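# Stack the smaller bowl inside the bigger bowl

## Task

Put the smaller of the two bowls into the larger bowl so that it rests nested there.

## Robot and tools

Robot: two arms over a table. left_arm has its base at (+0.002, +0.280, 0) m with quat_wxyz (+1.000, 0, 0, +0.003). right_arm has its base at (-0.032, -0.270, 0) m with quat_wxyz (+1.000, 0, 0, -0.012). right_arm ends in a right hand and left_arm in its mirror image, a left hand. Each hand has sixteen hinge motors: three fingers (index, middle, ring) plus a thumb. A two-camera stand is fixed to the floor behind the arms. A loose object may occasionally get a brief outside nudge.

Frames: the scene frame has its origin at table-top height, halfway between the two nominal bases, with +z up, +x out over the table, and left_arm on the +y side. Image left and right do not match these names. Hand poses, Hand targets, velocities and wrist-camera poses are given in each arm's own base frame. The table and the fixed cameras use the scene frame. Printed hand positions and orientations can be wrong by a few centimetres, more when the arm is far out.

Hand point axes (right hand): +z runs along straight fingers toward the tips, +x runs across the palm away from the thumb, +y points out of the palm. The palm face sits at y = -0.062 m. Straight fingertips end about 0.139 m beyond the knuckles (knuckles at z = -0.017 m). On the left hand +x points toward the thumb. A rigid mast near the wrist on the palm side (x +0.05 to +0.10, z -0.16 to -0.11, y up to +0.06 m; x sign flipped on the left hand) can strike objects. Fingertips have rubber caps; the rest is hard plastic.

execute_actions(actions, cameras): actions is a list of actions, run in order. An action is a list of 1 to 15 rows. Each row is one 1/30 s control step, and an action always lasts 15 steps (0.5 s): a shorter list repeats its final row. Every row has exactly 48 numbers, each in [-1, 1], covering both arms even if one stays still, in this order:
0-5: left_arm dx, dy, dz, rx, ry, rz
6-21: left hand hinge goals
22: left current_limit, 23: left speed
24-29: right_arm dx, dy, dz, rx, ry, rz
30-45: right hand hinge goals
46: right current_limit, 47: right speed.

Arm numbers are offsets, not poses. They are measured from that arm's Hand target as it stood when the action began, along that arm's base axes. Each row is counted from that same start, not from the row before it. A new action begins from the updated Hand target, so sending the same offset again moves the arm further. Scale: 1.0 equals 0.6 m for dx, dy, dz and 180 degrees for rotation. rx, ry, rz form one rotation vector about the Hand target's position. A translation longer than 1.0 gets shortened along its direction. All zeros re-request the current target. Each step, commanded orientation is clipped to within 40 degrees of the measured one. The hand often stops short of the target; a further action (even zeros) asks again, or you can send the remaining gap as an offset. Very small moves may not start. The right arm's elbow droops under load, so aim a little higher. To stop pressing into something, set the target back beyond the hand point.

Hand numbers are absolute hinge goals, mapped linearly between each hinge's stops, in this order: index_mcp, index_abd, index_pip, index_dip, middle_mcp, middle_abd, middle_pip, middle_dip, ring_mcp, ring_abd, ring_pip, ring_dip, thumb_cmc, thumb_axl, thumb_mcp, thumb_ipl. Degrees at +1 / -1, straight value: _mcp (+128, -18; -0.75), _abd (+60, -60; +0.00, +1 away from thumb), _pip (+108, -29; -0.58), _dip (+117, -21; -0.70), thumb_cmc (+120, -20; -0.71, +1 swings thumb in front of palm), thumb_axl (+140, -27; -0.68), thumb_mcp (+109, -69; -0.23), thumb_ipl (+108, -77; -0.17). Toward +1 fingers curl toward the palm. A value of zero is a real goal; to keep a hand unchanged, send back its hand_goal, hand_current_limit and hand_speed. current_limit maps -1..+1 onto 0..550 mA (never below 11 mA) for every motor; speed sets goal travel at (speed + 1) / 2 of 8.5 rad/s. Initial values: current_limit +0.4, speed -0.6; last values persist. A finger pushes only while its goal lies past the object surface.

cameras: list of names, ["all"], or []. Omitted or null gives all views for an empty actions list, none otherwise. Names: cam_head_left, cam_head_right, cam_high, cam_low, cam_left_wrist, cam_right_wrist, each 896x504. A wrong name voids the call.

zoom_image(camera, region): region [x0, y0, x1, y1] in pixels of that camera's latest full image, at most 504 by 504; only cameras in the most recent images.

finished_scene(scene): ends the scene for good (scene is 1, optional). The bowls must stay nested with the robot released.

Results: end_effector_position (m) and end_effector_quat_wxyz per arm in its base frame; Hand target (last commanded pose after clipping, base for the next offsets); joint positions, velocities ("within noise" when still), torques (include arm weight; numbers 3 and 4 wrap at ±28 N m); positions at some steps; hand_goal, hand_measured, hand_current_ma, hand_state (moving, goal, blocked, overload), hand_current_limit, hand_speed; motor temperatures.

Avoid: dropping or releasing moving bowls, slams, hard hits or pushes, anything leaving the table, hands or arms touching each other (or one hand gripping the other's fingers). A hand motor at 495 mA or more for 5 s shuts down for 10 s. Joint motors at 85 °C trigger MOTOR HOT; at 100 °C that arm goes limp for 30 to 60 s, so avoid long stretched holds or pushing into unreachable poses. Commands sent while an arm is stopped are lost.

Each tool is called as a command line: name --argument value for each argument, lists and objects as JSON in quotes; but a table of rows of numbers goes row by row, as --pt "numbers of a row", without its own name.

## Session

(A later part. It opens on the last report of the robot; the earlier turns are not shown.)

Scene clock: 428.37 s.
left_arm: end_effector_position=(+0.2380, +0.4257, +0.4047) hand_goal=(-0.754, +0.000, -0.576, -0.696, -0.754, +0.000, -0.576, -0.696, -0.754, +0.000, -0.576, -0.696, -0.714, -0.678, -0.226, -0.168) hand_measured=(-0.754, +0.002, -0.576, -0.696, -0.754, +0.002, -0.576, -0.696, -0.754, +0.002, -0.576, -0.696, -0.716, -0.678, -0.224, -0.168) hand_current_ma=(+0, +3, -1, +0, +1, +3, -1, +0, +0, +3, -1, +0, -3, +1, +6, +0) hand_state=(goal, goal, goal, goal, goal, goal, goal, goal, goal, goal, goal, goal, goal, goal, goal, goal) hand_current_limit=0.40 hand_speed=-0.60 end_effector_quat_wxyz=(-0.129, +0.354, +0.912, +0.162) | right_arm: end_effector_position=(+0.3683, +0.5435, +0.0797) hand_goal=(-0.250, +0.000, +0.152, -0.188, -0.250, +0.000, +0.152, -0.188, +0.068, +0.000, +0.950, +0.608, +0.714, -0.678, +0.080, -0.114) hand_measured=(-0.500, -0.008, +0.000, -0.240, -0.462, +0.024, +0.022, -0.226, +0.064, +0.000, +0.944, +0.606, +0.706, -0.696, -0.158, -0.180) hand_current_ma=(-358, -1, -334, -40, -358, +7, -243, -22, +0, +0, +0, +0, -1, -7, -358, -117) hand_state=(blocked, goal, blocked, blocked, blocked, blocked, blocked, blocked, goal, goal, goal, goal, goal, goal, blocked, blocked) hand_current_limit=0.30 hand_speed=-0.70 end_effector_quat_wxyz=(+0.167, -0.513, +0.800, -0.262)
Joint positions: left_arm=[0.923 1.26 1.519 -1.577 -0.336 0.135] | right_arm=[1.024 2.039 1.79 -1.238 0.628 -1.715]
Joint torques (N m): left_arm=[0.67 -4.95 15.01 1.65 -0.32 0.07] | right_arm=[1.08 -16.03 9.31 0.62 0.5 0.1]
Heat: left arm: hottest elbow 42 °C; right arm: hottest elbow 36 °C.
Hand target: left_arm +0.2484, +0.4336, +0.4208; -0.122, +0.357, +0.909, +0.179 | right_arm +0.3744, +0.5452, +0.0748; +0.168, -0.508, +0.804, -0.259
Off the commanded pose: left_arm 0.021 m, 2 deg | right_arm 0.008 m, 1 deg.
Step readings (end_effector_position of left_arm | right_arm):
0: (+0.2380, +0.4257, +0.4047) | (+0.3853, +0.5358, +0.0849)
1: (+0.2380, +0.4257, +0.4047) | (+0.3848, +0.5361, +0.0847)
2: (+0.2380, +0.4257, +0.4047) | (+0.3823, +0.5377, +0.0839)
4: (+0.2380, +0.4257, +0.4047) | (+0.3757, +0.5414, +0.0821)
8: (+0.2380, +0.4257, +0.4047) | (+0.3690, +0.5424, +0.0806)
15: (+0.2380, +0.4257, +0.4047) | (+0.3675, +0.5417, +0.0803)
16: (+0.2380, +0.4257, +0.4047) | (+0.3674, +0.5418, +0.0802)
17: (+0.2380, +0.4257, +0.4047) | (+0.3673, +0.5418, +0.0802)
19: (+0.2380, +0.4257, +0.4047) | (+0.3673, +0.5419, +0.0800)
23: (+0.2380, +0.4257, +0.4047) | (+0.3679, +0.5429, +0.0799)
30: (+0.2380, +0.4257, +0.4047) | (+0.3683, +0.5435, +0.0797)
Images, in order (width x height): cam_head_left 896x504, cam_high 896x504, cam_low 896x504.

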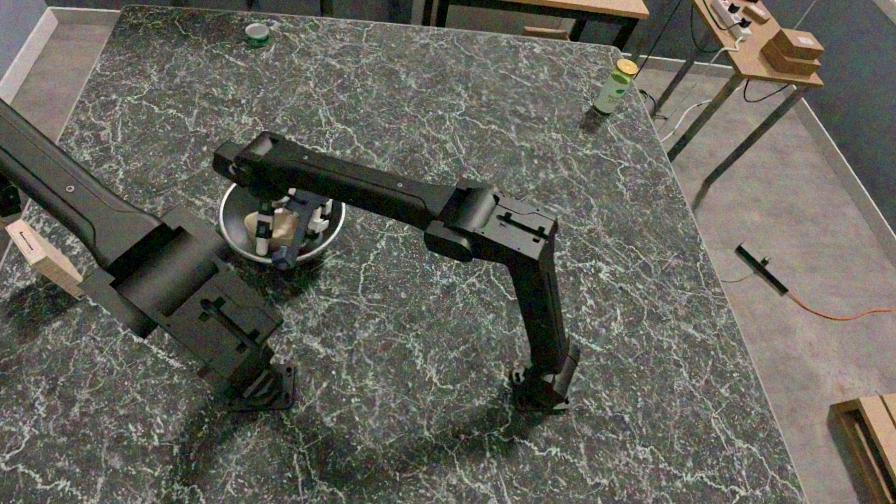

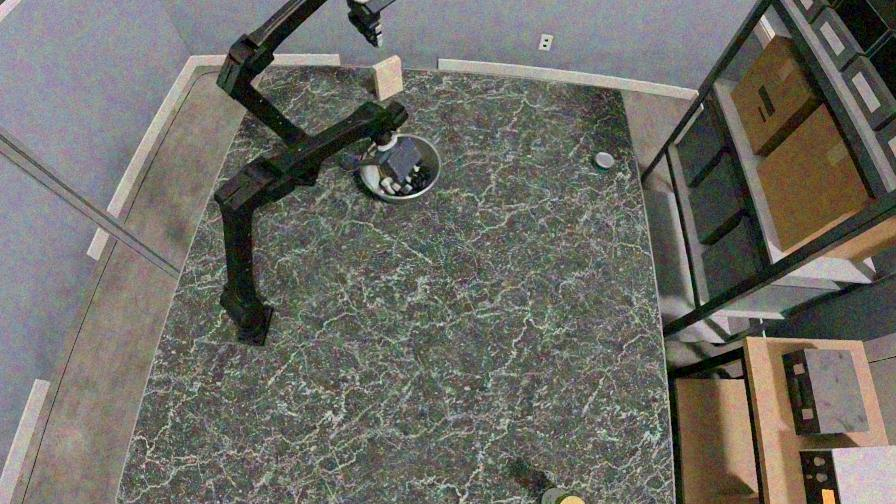

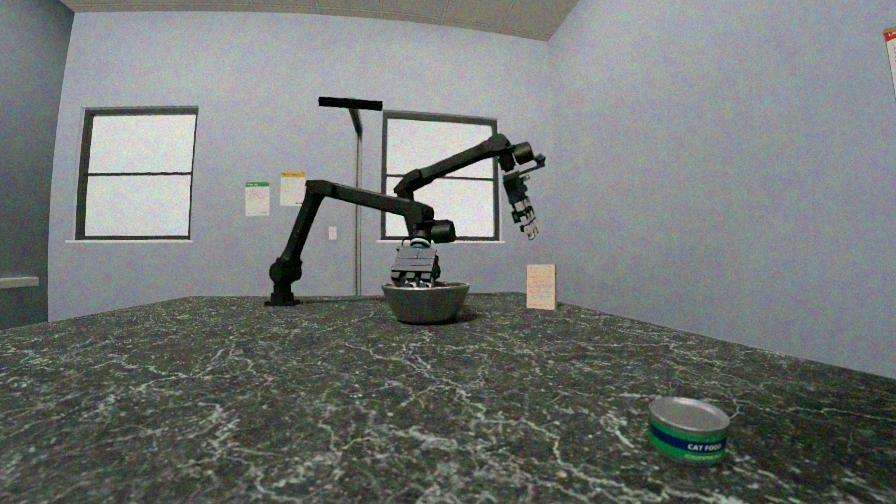

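execute_actions --actions '[[[0,0,0,0,0,0,-0.754,0,-0.576,-0.696,-0.754,0,-0.576,-0.696,-0.754,0,-0.576,-0.696,-0.714,-0.678,-0.226,-0.168,0.4,-0.6,0.018,-0.01,-0.004,0,0,0,-0.25,0,0.153,-0.188,-0.25,0,0.153,-0.188,0.068,0,0.95,0.609,0.714,-0.678,0.08,-0.114,0.3,-0.7]],[[0,0,0,0,0,0,-0.754,0,-0.576,-0.696,-0.754,0,-0.576,-0.696,-0.754,0,-0.576,-0.696,-0.714,-0.678,-0.226,-0.168,0.4,-0.6,0,0,0,0,0,0,-0.5,0,-0.04,-0.25,-0.48,0,-0.03,-0.25,0.068,0,0.95,0.609,0.714,-0.678,-0.1,-0.16,0.2,-0.85]]]' --cameras '["cam_head_left","cam_high","cam_low"]'

zoom_image --camera "cam_low" --region '[350, 190, 500, 330]'

zoom_image --camera "cam_head_left" --region '[190, 120, 370, 280]'

Scene clock: 443.63 s.
left_arm: end_effector_position=(+0.2380, +0.4257, +0.4047) hand_goal=(-0.754, +0.000, -0.576, -0.696, -0.754, +0.000, -0.576, -0.696, -0.754, +0.000, -0.576, -0.696, -0.714, -0.678, -0.226, -0.168) hand_measured=(-0.754, +0.002, -0.576, -0.696, -0.754, +0.002, -0.576, -0.696, -0.754, +0.002, -0.576, -0.696, -0.716, -0.678, -0.224, -0.168) hand_current_ma=(+0, +3, -1, +0, +1, +3, -1, +0, +0, +3, -1, +0, -3, +1, +6, +0) hand_state=(goal, goal, goal, goal, goal, goal, goal, goal, goal, goal, goal, goal, goal, goal, goal, goal) hand_current_limit=0.40 hand_speed=-0.60 end_effector_quat_wxyz=(-0.129, +0.354, +0.912, +0.162) | right_arm: end_effector_position=(+0.3786, +0.5425, +0.0797) hand_goal=(-0.500, +0.000, -0.040, -0.250, -0.480, +0.000, -0.030, -0.250, +0.068, +0.000, +0.950, +0.608, +0.714, -0.678, -0.100, -0.160) hand_measured=(-0.498, +0.000, -0.038, -0.248, -0.480, +0.004, -0.036, -0.254, +0.064, +0.000, +0.944, +0.606, +0.712, -0.680, -0.100, -0.162) hand_current_ma=(+0, +0, +0, +0, +0, +0, +0, +0, +0, +0, +0, +0, +0, +0, +0, +0) hand_state=(goal, goal, moving, goal, goal, goal, goal, goal, goal, goal, goal, goal, goal, goal, goal, goal) hand_current_limit=0.20 hand_speed=-0.85 end_effector_quat_wxyz=(+0.172, -0.511, +0.802, -0.258)
Joint positions: left_arm=[0.923 1.26 1.519 -1.577 -0.336 0.135] | right_arm=[1.008 2.039 1.79 -1.213 0.622 -1.732]
Joint torques (N m): left_arm=[0.38 -4.95 15.02 1.7 -0.33 0.11] | right_arm=[0.85 -15.91 9.18 0.73 0.63 -0.02]
Heat: left arm: hottest elbow 42 °C; right arm: hottest elbow 36 °C.
Hand target: left_arm +0.2484, +0.4336, +0.4208; -0.122, +0.357, +0.909, +0.179 | right_arm +0.3852, +0.5393, +0.0724; +0.169, -0.508, +0.804, -0.259
Off the commanded pose: left_arm 0.021 m, 2 deg | right_arm 0.010 m, 1 deg.
Step readings (end_effector_position of left_arm | right_arm):
0: (+0.2380, +0.4257, +0.4047) | (+0.3683, +0.5435, +0.0797)
1: (+0.2380, +0.4257, +0.4047) | (+0.3683, +0.5436, +0.0797)
2: (+0.2380, +0.4257, +0.4047) | (+0.3687, +0.5438, +0.0798)
4: (+0.2380, +0.4257, +0.4047) | (+0.3698, +0.5446, +0.0799)
8: (+0.2380, +0.4257, +0.4047) | (+0.3739, +0.5443, +0.0799)
15: (+0.2380, +0.4257, +0.4047) | (+0.3785, +0.5414, +0.0797)
16: (+0.2380, +0.4257, +0.4047) | (+0.3787, +0.5414, +0.0797)
17: (+0.2380, +0.4257, +0.4047) | (+0.3787, +0.5413, +0.0797)
19: (+0.2380, +0.4257, +0.4047) | (+0.3787, +0.5413, +0.0797)
23: (+0.2380, +0.4257, +0.4047) | (+0.3785, +0.5413, +0.0796)
30: (+0.2380, +0.4257, +0.4047) | (+0.3784, +0.5419, +0.0796)
Images, in order (width x height): cam_head_left 896x504, cam_high 896x504, cam_low 896x504.

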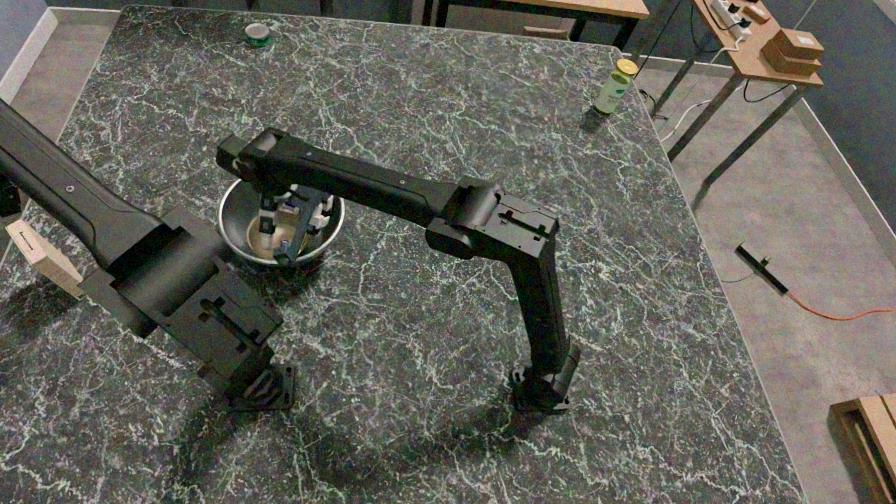

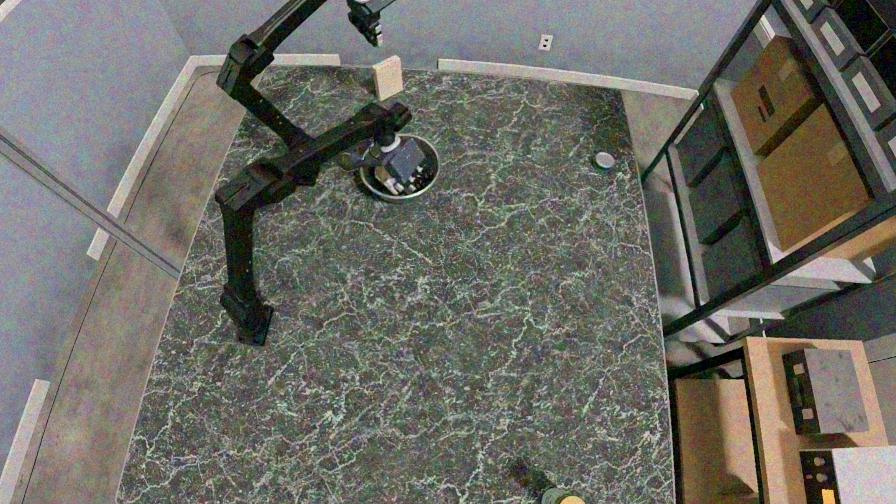

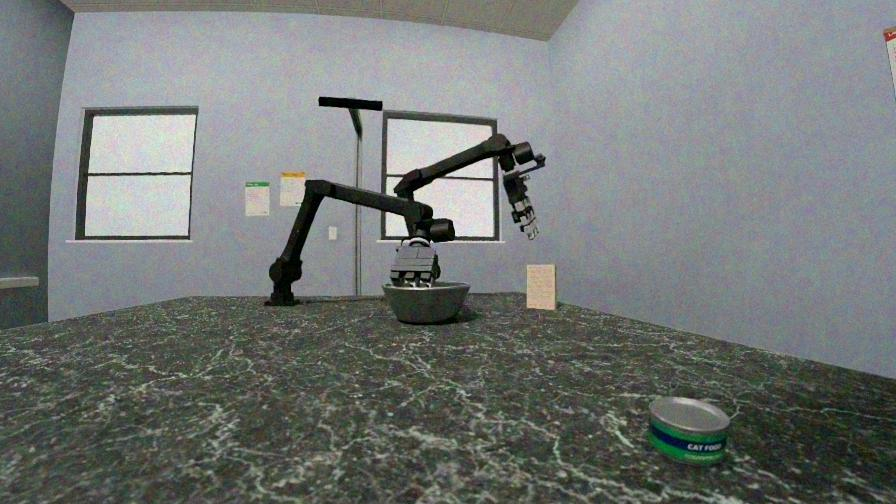

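Scaled by 3.360 from the camera's 896x504 image, which has a finer 1280x720 frame.

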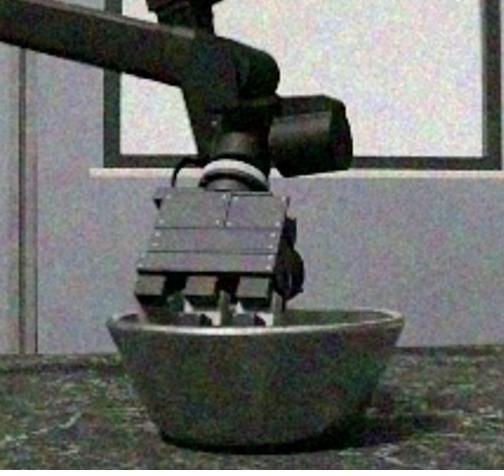

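Scaled by 2.800 from the camera's 896x504 image, which has a finer 1280x720 frame.

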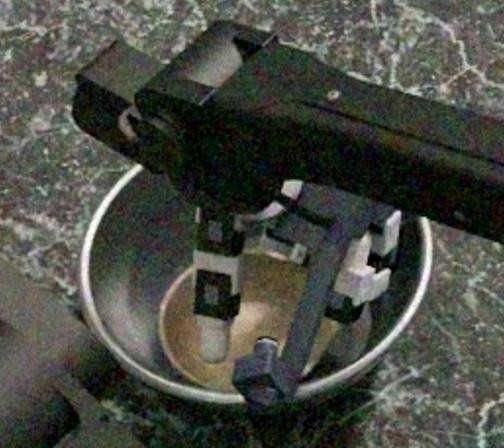

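execute_actions --actions '[[[0,0,0,0,0,0,-0.754,0,-0.576,-0.696,-0.754,0,-0.576,-0.696,-0.754,0,-0.576,-0.696,-0.714,-0.678,-0.226,-0.168,0.4,-0.6,-0.01,0.004,0.03,0,0,0,-0.5,0,-0.2,-0.35,-0.48,0,-0.2,-0.35,0.068,0,0.95,0.609,0.714,-0.678,-0.22,-0.168,0.2,-0.6]],[[0,0,0,0,0,0,-0.754,0,-0.576,-0.696,-0.754,0,-0.576,-0.696,-0.754,0,-0.576,-0.696,-0.714,-0.678,-0.226,-0.168,0.4,-0.6,0,0,0.1,0,0,0,-0.5,0,-0.2,-0.35,-0.48,0,-0.2,-0.35,0.068,0,0.95,0.609,0.714,-0.678,-0.22,-0.168,0.2,-0.6]]]' --cameras '["cam_head_left","cam_high","cam_low"]'

zoom_image --camera "cam_head_left" --region '[190, 120, 370, 280]'

Scene clock: 453.97 s.
left_arm: end_effector_position=(+0.2380, +0.4257, +0.4047) hand_goal=(-0.754, +0.000, -0.576, -0.696, -0.754, +0.000, -0.576, -0.696, -0.754, +0.000, -0.576, -0.696, -0.714, -0.678, -0.226, -0.168) hand_measured=(-0.754, +0.002, -0.576, -0.696, -0.754, +0.002, -0.576, -0.696, -0.754, +0.002, -0.576, -0.696, -0.716, -0.678, -0.224, -0.168) hand_current_ma=(+0, +3, -1, +0, +1, +3, -1, +0, +0, +3, -1, +0, -3, +1, +6, +0) hand_state=(goal, goal, goal, goal, goal, goal, goal, goal, goal, goal, goal, goal, goal, goal, goal, goal) hand_current_limit=0.40 hand_speed=-0.60 end_effector_quat_wxyz=(-0.129, +0.354, +0.912, +0.162) | right_arm: end_effector_position=(+0.3717, +0.5322, +0.1379) hand_goal=(-0.500, +0.000, -0.200, -0.350, -0.480, +0.000, -0.200, -0.350, +0.068, +0.000, +0.950, +0.608, +0.714, -0.678, -0.220, -0.168) hand_measured=(-0.500, -0.004, -0.204, -0.352, -0.474, +0.002, -0.198, -0.348, +0.066, +0.000, +0.944, +0.606, +0.712, -0.680, -0.212, -0.164) hand_current_ma=(+0, +0, +0, +0, +1, +0, +0, +0, +0, +0, +0, +0, +0, +0, +2, +0) hand_state=(goal, goal, goal, goal, goal, goal, goal, goal, goal, goal, goal, goal, goal, goal, goal, goal) hand_current_limit=0.20 hand_speed=-0.60 end_effector_quat_wxyz=(+0.157, -0.514, +0.801, -0.264)
Joint positions: left_arm=[0.923 1.26 1.519 -1.577 -0.336 0.135] | right_arm=[1.008 1.999 1.883 -1.383 0.622 -1.727]
Joint torques (N m): left_arm=[0.15 -5.07 15.12 1.62 -0.32 0.09] | right_arm=[2.02 -16.44 12.96 -0.23 0.63 0.09]
Heat: left arm: hottest elbow 42 °C; right arm: hottest shoulder 36 °C.
Hand target: left_arm +0.2484, +0.4336, +0.4208; -0.122, +0.357, +0.909, +0.179 | right_arm +0.3794, +0.5416, +0.1505; +0.169, -0.508, +0.804, -0.259
Off the commanded pose: left_arm 0.021 m, 2 deg | right_arm 0.017 m, 2 deg.
Step readings (end_effector_position of left_arm | right_arm):
0: (+0.2380, +0.4257, +0.4047) | (+0.3786, +0.5425, +0.0797)
1: (+0.2380, +0.4257, +0.4047) | (+0.3786, +0.5425, +0.0797)
2: (+0.2380, +0.4257, +0.4047) | (+0.3786, +0.5424, +0.0797)
4: (+0.2380, +0.4257, +0.4047) | (+0.3777, +0.5417, +0.0821)
8: (+0.2380, +0.4257, +0.4047) | (+0.3752, +0.5391, +0.0883)
15: (+0.2380, +0.4257, +0.4047) | (+0.3752, +0.5382, +0.0883)
16: (+0.2380, +0.4257, +0.4047) | (+0.3749, +0.5378, +0.0886)
17: (+0.2380, +0.4257, +0.4047) | (+0.3741, +0.5364, +0.0903)
19: (+0.2380, +0.4257, +0.4047) | (+0.3708, +0.5313, +0.0942)
23: (+0.2380, +0.4257, +0.4047) | (+0.3697, +0.5294, +0.1120)
30: (+0.2380, +0.4257, +0.4047) | (+0.3718, +0.5323, +0.1360)
Images, in order (width x height): cam_head_left 896x504, cam_high 896x504, cam_low 896x504.

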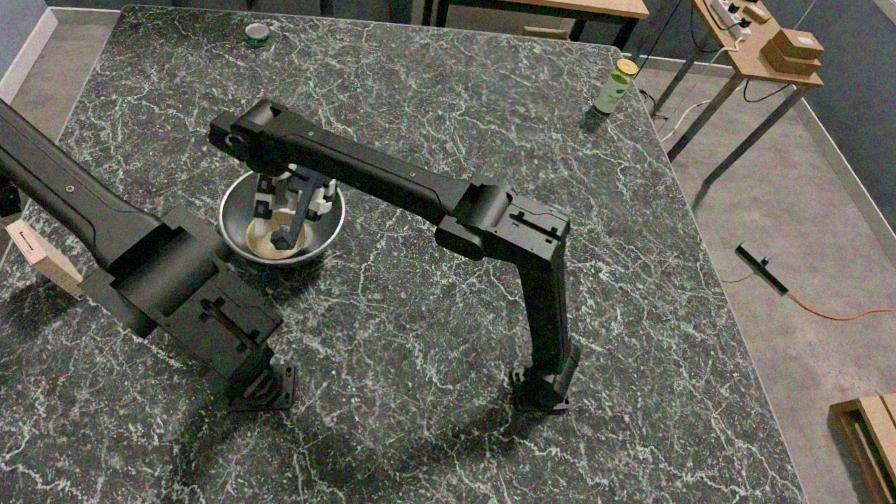

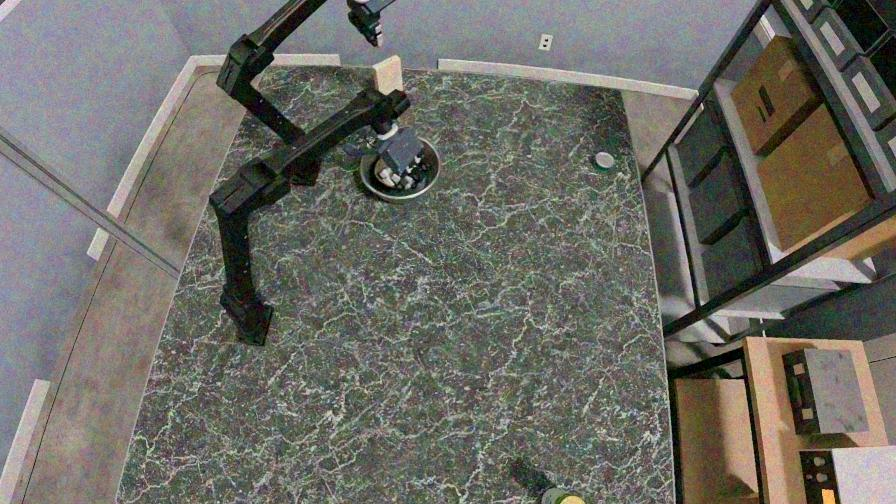

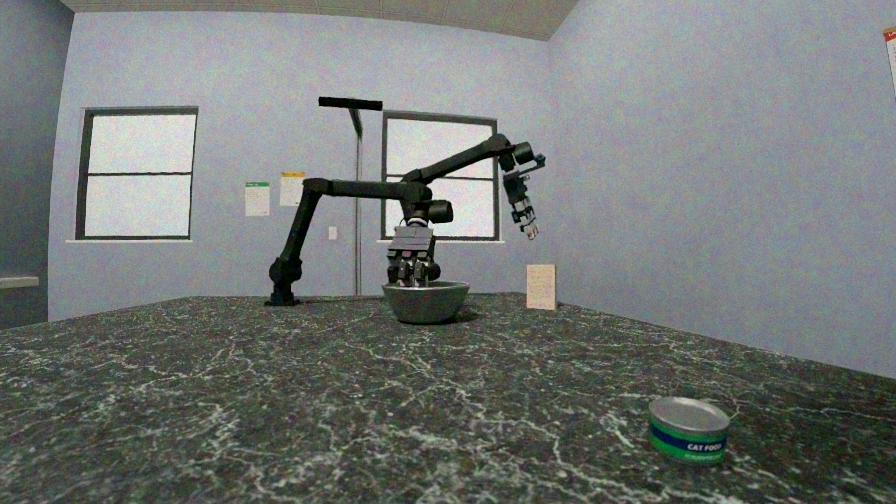

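Scaled by 2.800 from the camera's 896x504 image, which has a finer 1280x720 frame.

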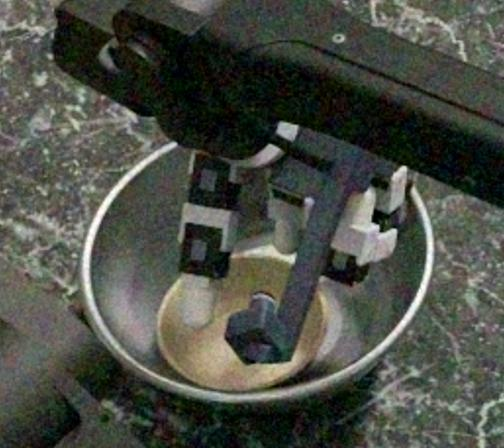

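execute_actions --actions '[[[0,0,0,0,0,0,-0.754,0,-0.576,-0.696,-0.754,0,-0.576,-0.696,-0.754,0,-0.576,-0.696,-0.714,-0.678,-0.226,-0.168,0.4,-0.6,0.015,-0.01,0.11,0,0,0,-0.5,0,-0.2,-0.35,-0.48,0,-0.2,-0.35,0.068,0,0.95,0.609,0.714,-0.678,-0.22,-0.168,0.2,-0.6]],[[0,0,0,0,0,0,-0.754,0,-0.576,-0.696,-0.754,0,-0.576,-0.696,-0.754,0,-0.576,-0.696,-0.714,-0.678,-0.226,-0.168,0.4,-0.6,0.1,-0.12,0.08,0,0,0,-0.5,0,-0.2,-0.35,-0.48,0,-0.2,-0.35,0.068,0,0.95,0.609,0.714,-0.678,-0.22,-0.168,0.2,-0.6]]]' --cameras '["cam_head_left","cam_high","cam_head_right"]'

zoom_image --camera "cam_head_left" --region '[190, 120, 370, 280]'

zoom_image --camera "cam_high" --region '[330, 80, 490, 220]'

Scene clock: 461.33 s.
left_arm: end_effector_position=(+0.2380, +0.4257, +0.4047) hand_goal=(-0.754, +0.000, -0.576, -0.696, -0.754, +0.000, -0.576, -0.696, -0.754, +0.000, -0.576, -0.696, -0.714, -0.678, -0.226, -0.168) hand_measured=(-0.754, +0.002, -0.576, -0.696, -0.754, +0.002, -0.576, -0.696, -0.754, +0.002, -0.576, -0.696, -0.716, -0.678, -0.224, -0.168) hand_current_ma=(+0, +3, -1, +0, +1, +3, -1, +0, +0, +3, -1, +0, -3, +1, +6, +0) hand_state=(goal, goal, goal, goal, goal, goal, goal, goal, goal, goal, goal, goal, goal, goal, goal, goal) hand_current_limit=0.40 hand_speed=-0.60 end_effector_quat_wxyz=(-0.129, +0.354, +0.912, +0.162) | right_arm: end_effector_position=(+0.4457, +0.4512, +0.2552) hand_goal=(-0.500, +0.000, -0.200, -0.350, -0.480, +0.000, -0.200, -0.350, +0.068, +0.000, +0.950, +0.608, +0.714, -0.678, -0.220, -0.168) hand_measured=(-0.498, -0.004, -0.202, -0.352, -0.476, +0.002, -0.198, -0.348, +0.066, +0.000, +0.944, +0.606, +0.712, -0.680, -0.212, -0.164) hand_current_ma=(+0, +0, +0, +0, +0, +0, +0, +0, +0, +0, +0, +0, +0, +0, +2, +0) hand_state=(goal, goal, goal, goal, goal, goal, goal, goal, goal, goal, goal, goal, goal, goal, goal, goal) hand_current_limit=0.20 hand_speed=-0.60 end_effector_quat_wxyz=(+0.156, -0.505, +0.807, -0.265)
Joint positions: left_arm=[0.923 1.26 1.519 -1.577 -0.336 0.135] | right_arm=[0.833 1.917 2.062 -1.533 0.602 -1.913]
Joint torques (N m): left_arm=[0.38 -5.07 15.01 1.61 -0.34 0.06] | right_arm=[1.9 -14.56 12.81 0.35 0.46 0.03]
Heat: left arm: hottest elbow 42 °C; right arm: hottest shoulder 37 °C.
Hand target: left_arm +0.2484, +0.4336, +0.4208; -0.122, +0.357, +0.909, +0.179 | right_arm +0.4483, +0.4637, +0.2643; +0.168, -0.508, +0.804, -0.259
Off the commanded pose: left_arm 0.021 m, 2 deg | right_arm 0.016 m, 2 deg.
Step readings (end_effector_position of left_arm | right_arm):
0: (+0.2380, +0.4257, +0.4047) | (+0.3717, +0.5322, +0.1379)
1: (+0.2380, +0.4257, +0.4047) | (+0.3715, +0.5323, +0.1385)
2: (+0.2380, +0.4257, +0.4047) | (+0.3708, +0.5312, +0.1410)
4: (+0.2380, +0.4257, +0.4047) | (+0.3692, +0.5282, +0.1495)
8: (+0.2380, +0.4257, +0.4047) | (+0.3728, +0.5317, +0.1797)
15: (+0.2380, +0.4257, +0.4047) | (+0.3765, +0.5344, +0.2128)
16: (+0.2380, +0.4257, +0.4047) | (+0.3772, +0.5336, +0.2134)
17: (+0.2380, +0.4257, +0.4047) | (+0.3783, +0.5315, +0.2141)
19: (+0.2380, +0.4257, +0.4047) | (+0.3853, +0.5227, +0.2157)
23: (+0.2380, +0.4257, +0.4047) | (+0.4185, +0.4874, +0.2283)
30: (+0.2380, +0.4257, +0.4047) | (+0.4531, +0.4450, +0.2534)
Images, in order (width x height): cam_head_left 896x504, cam_head_right 896x504, cam_high 896x504.

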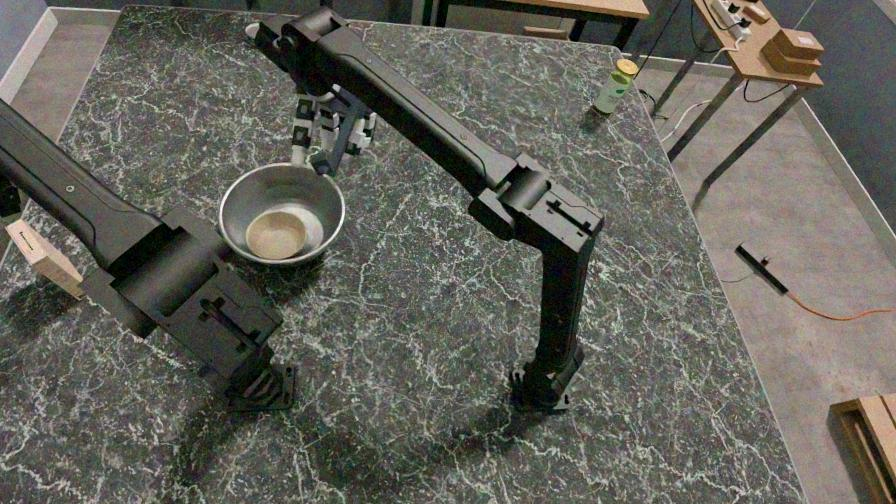

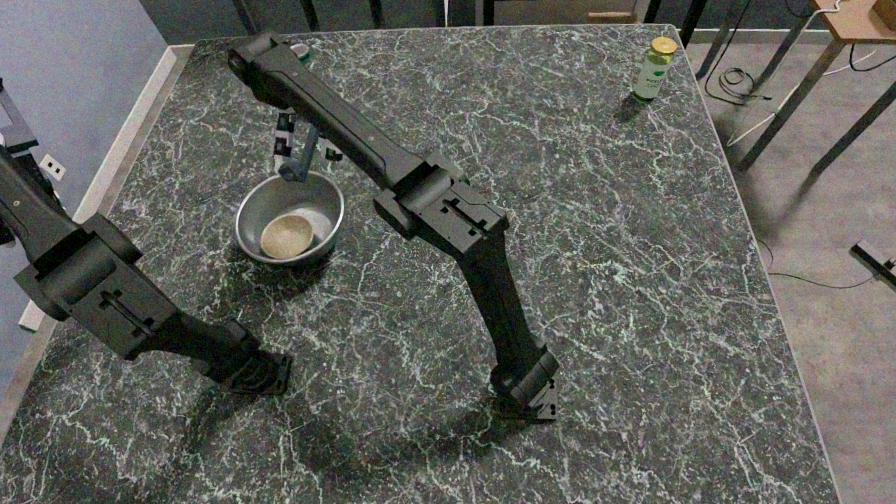

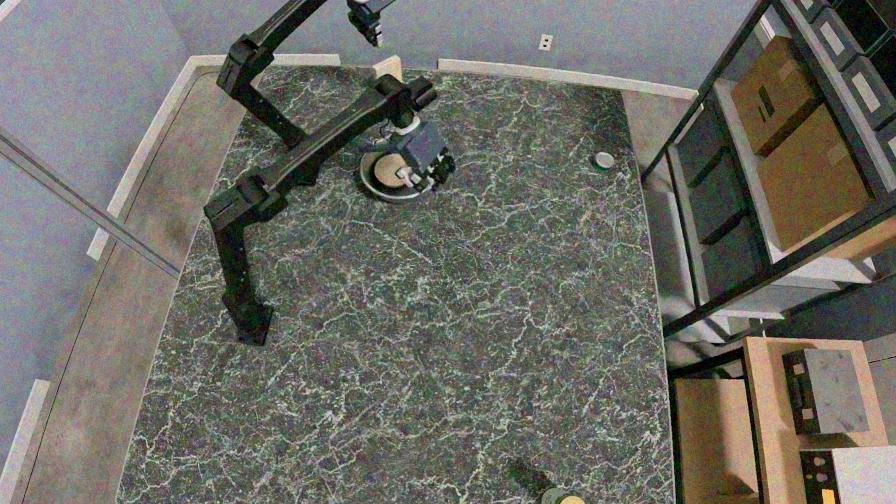

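Scaled by 2.800 from the camera's 896x504 image, which has a finer 1280x720 frame.

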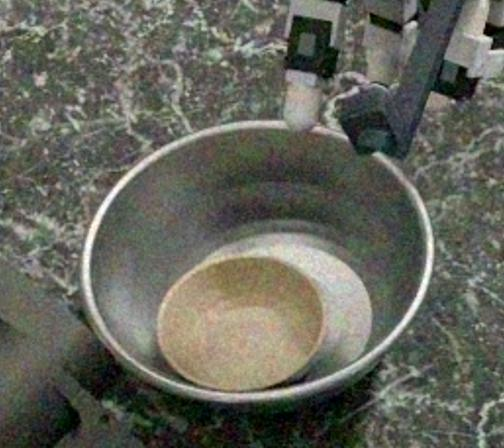

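Scaled by 3.150 from the camera's 896x504 image, which has a finer 1280x720 frame.

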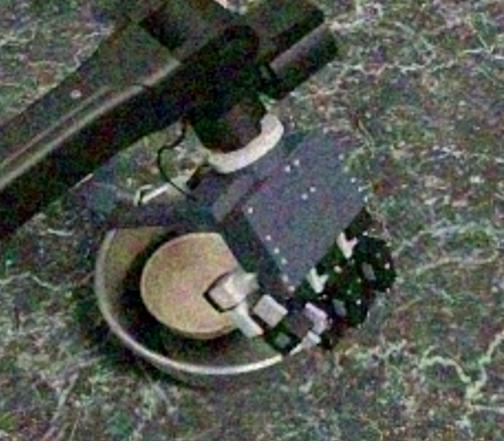

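finished_scene

The scene is finished: the task was done.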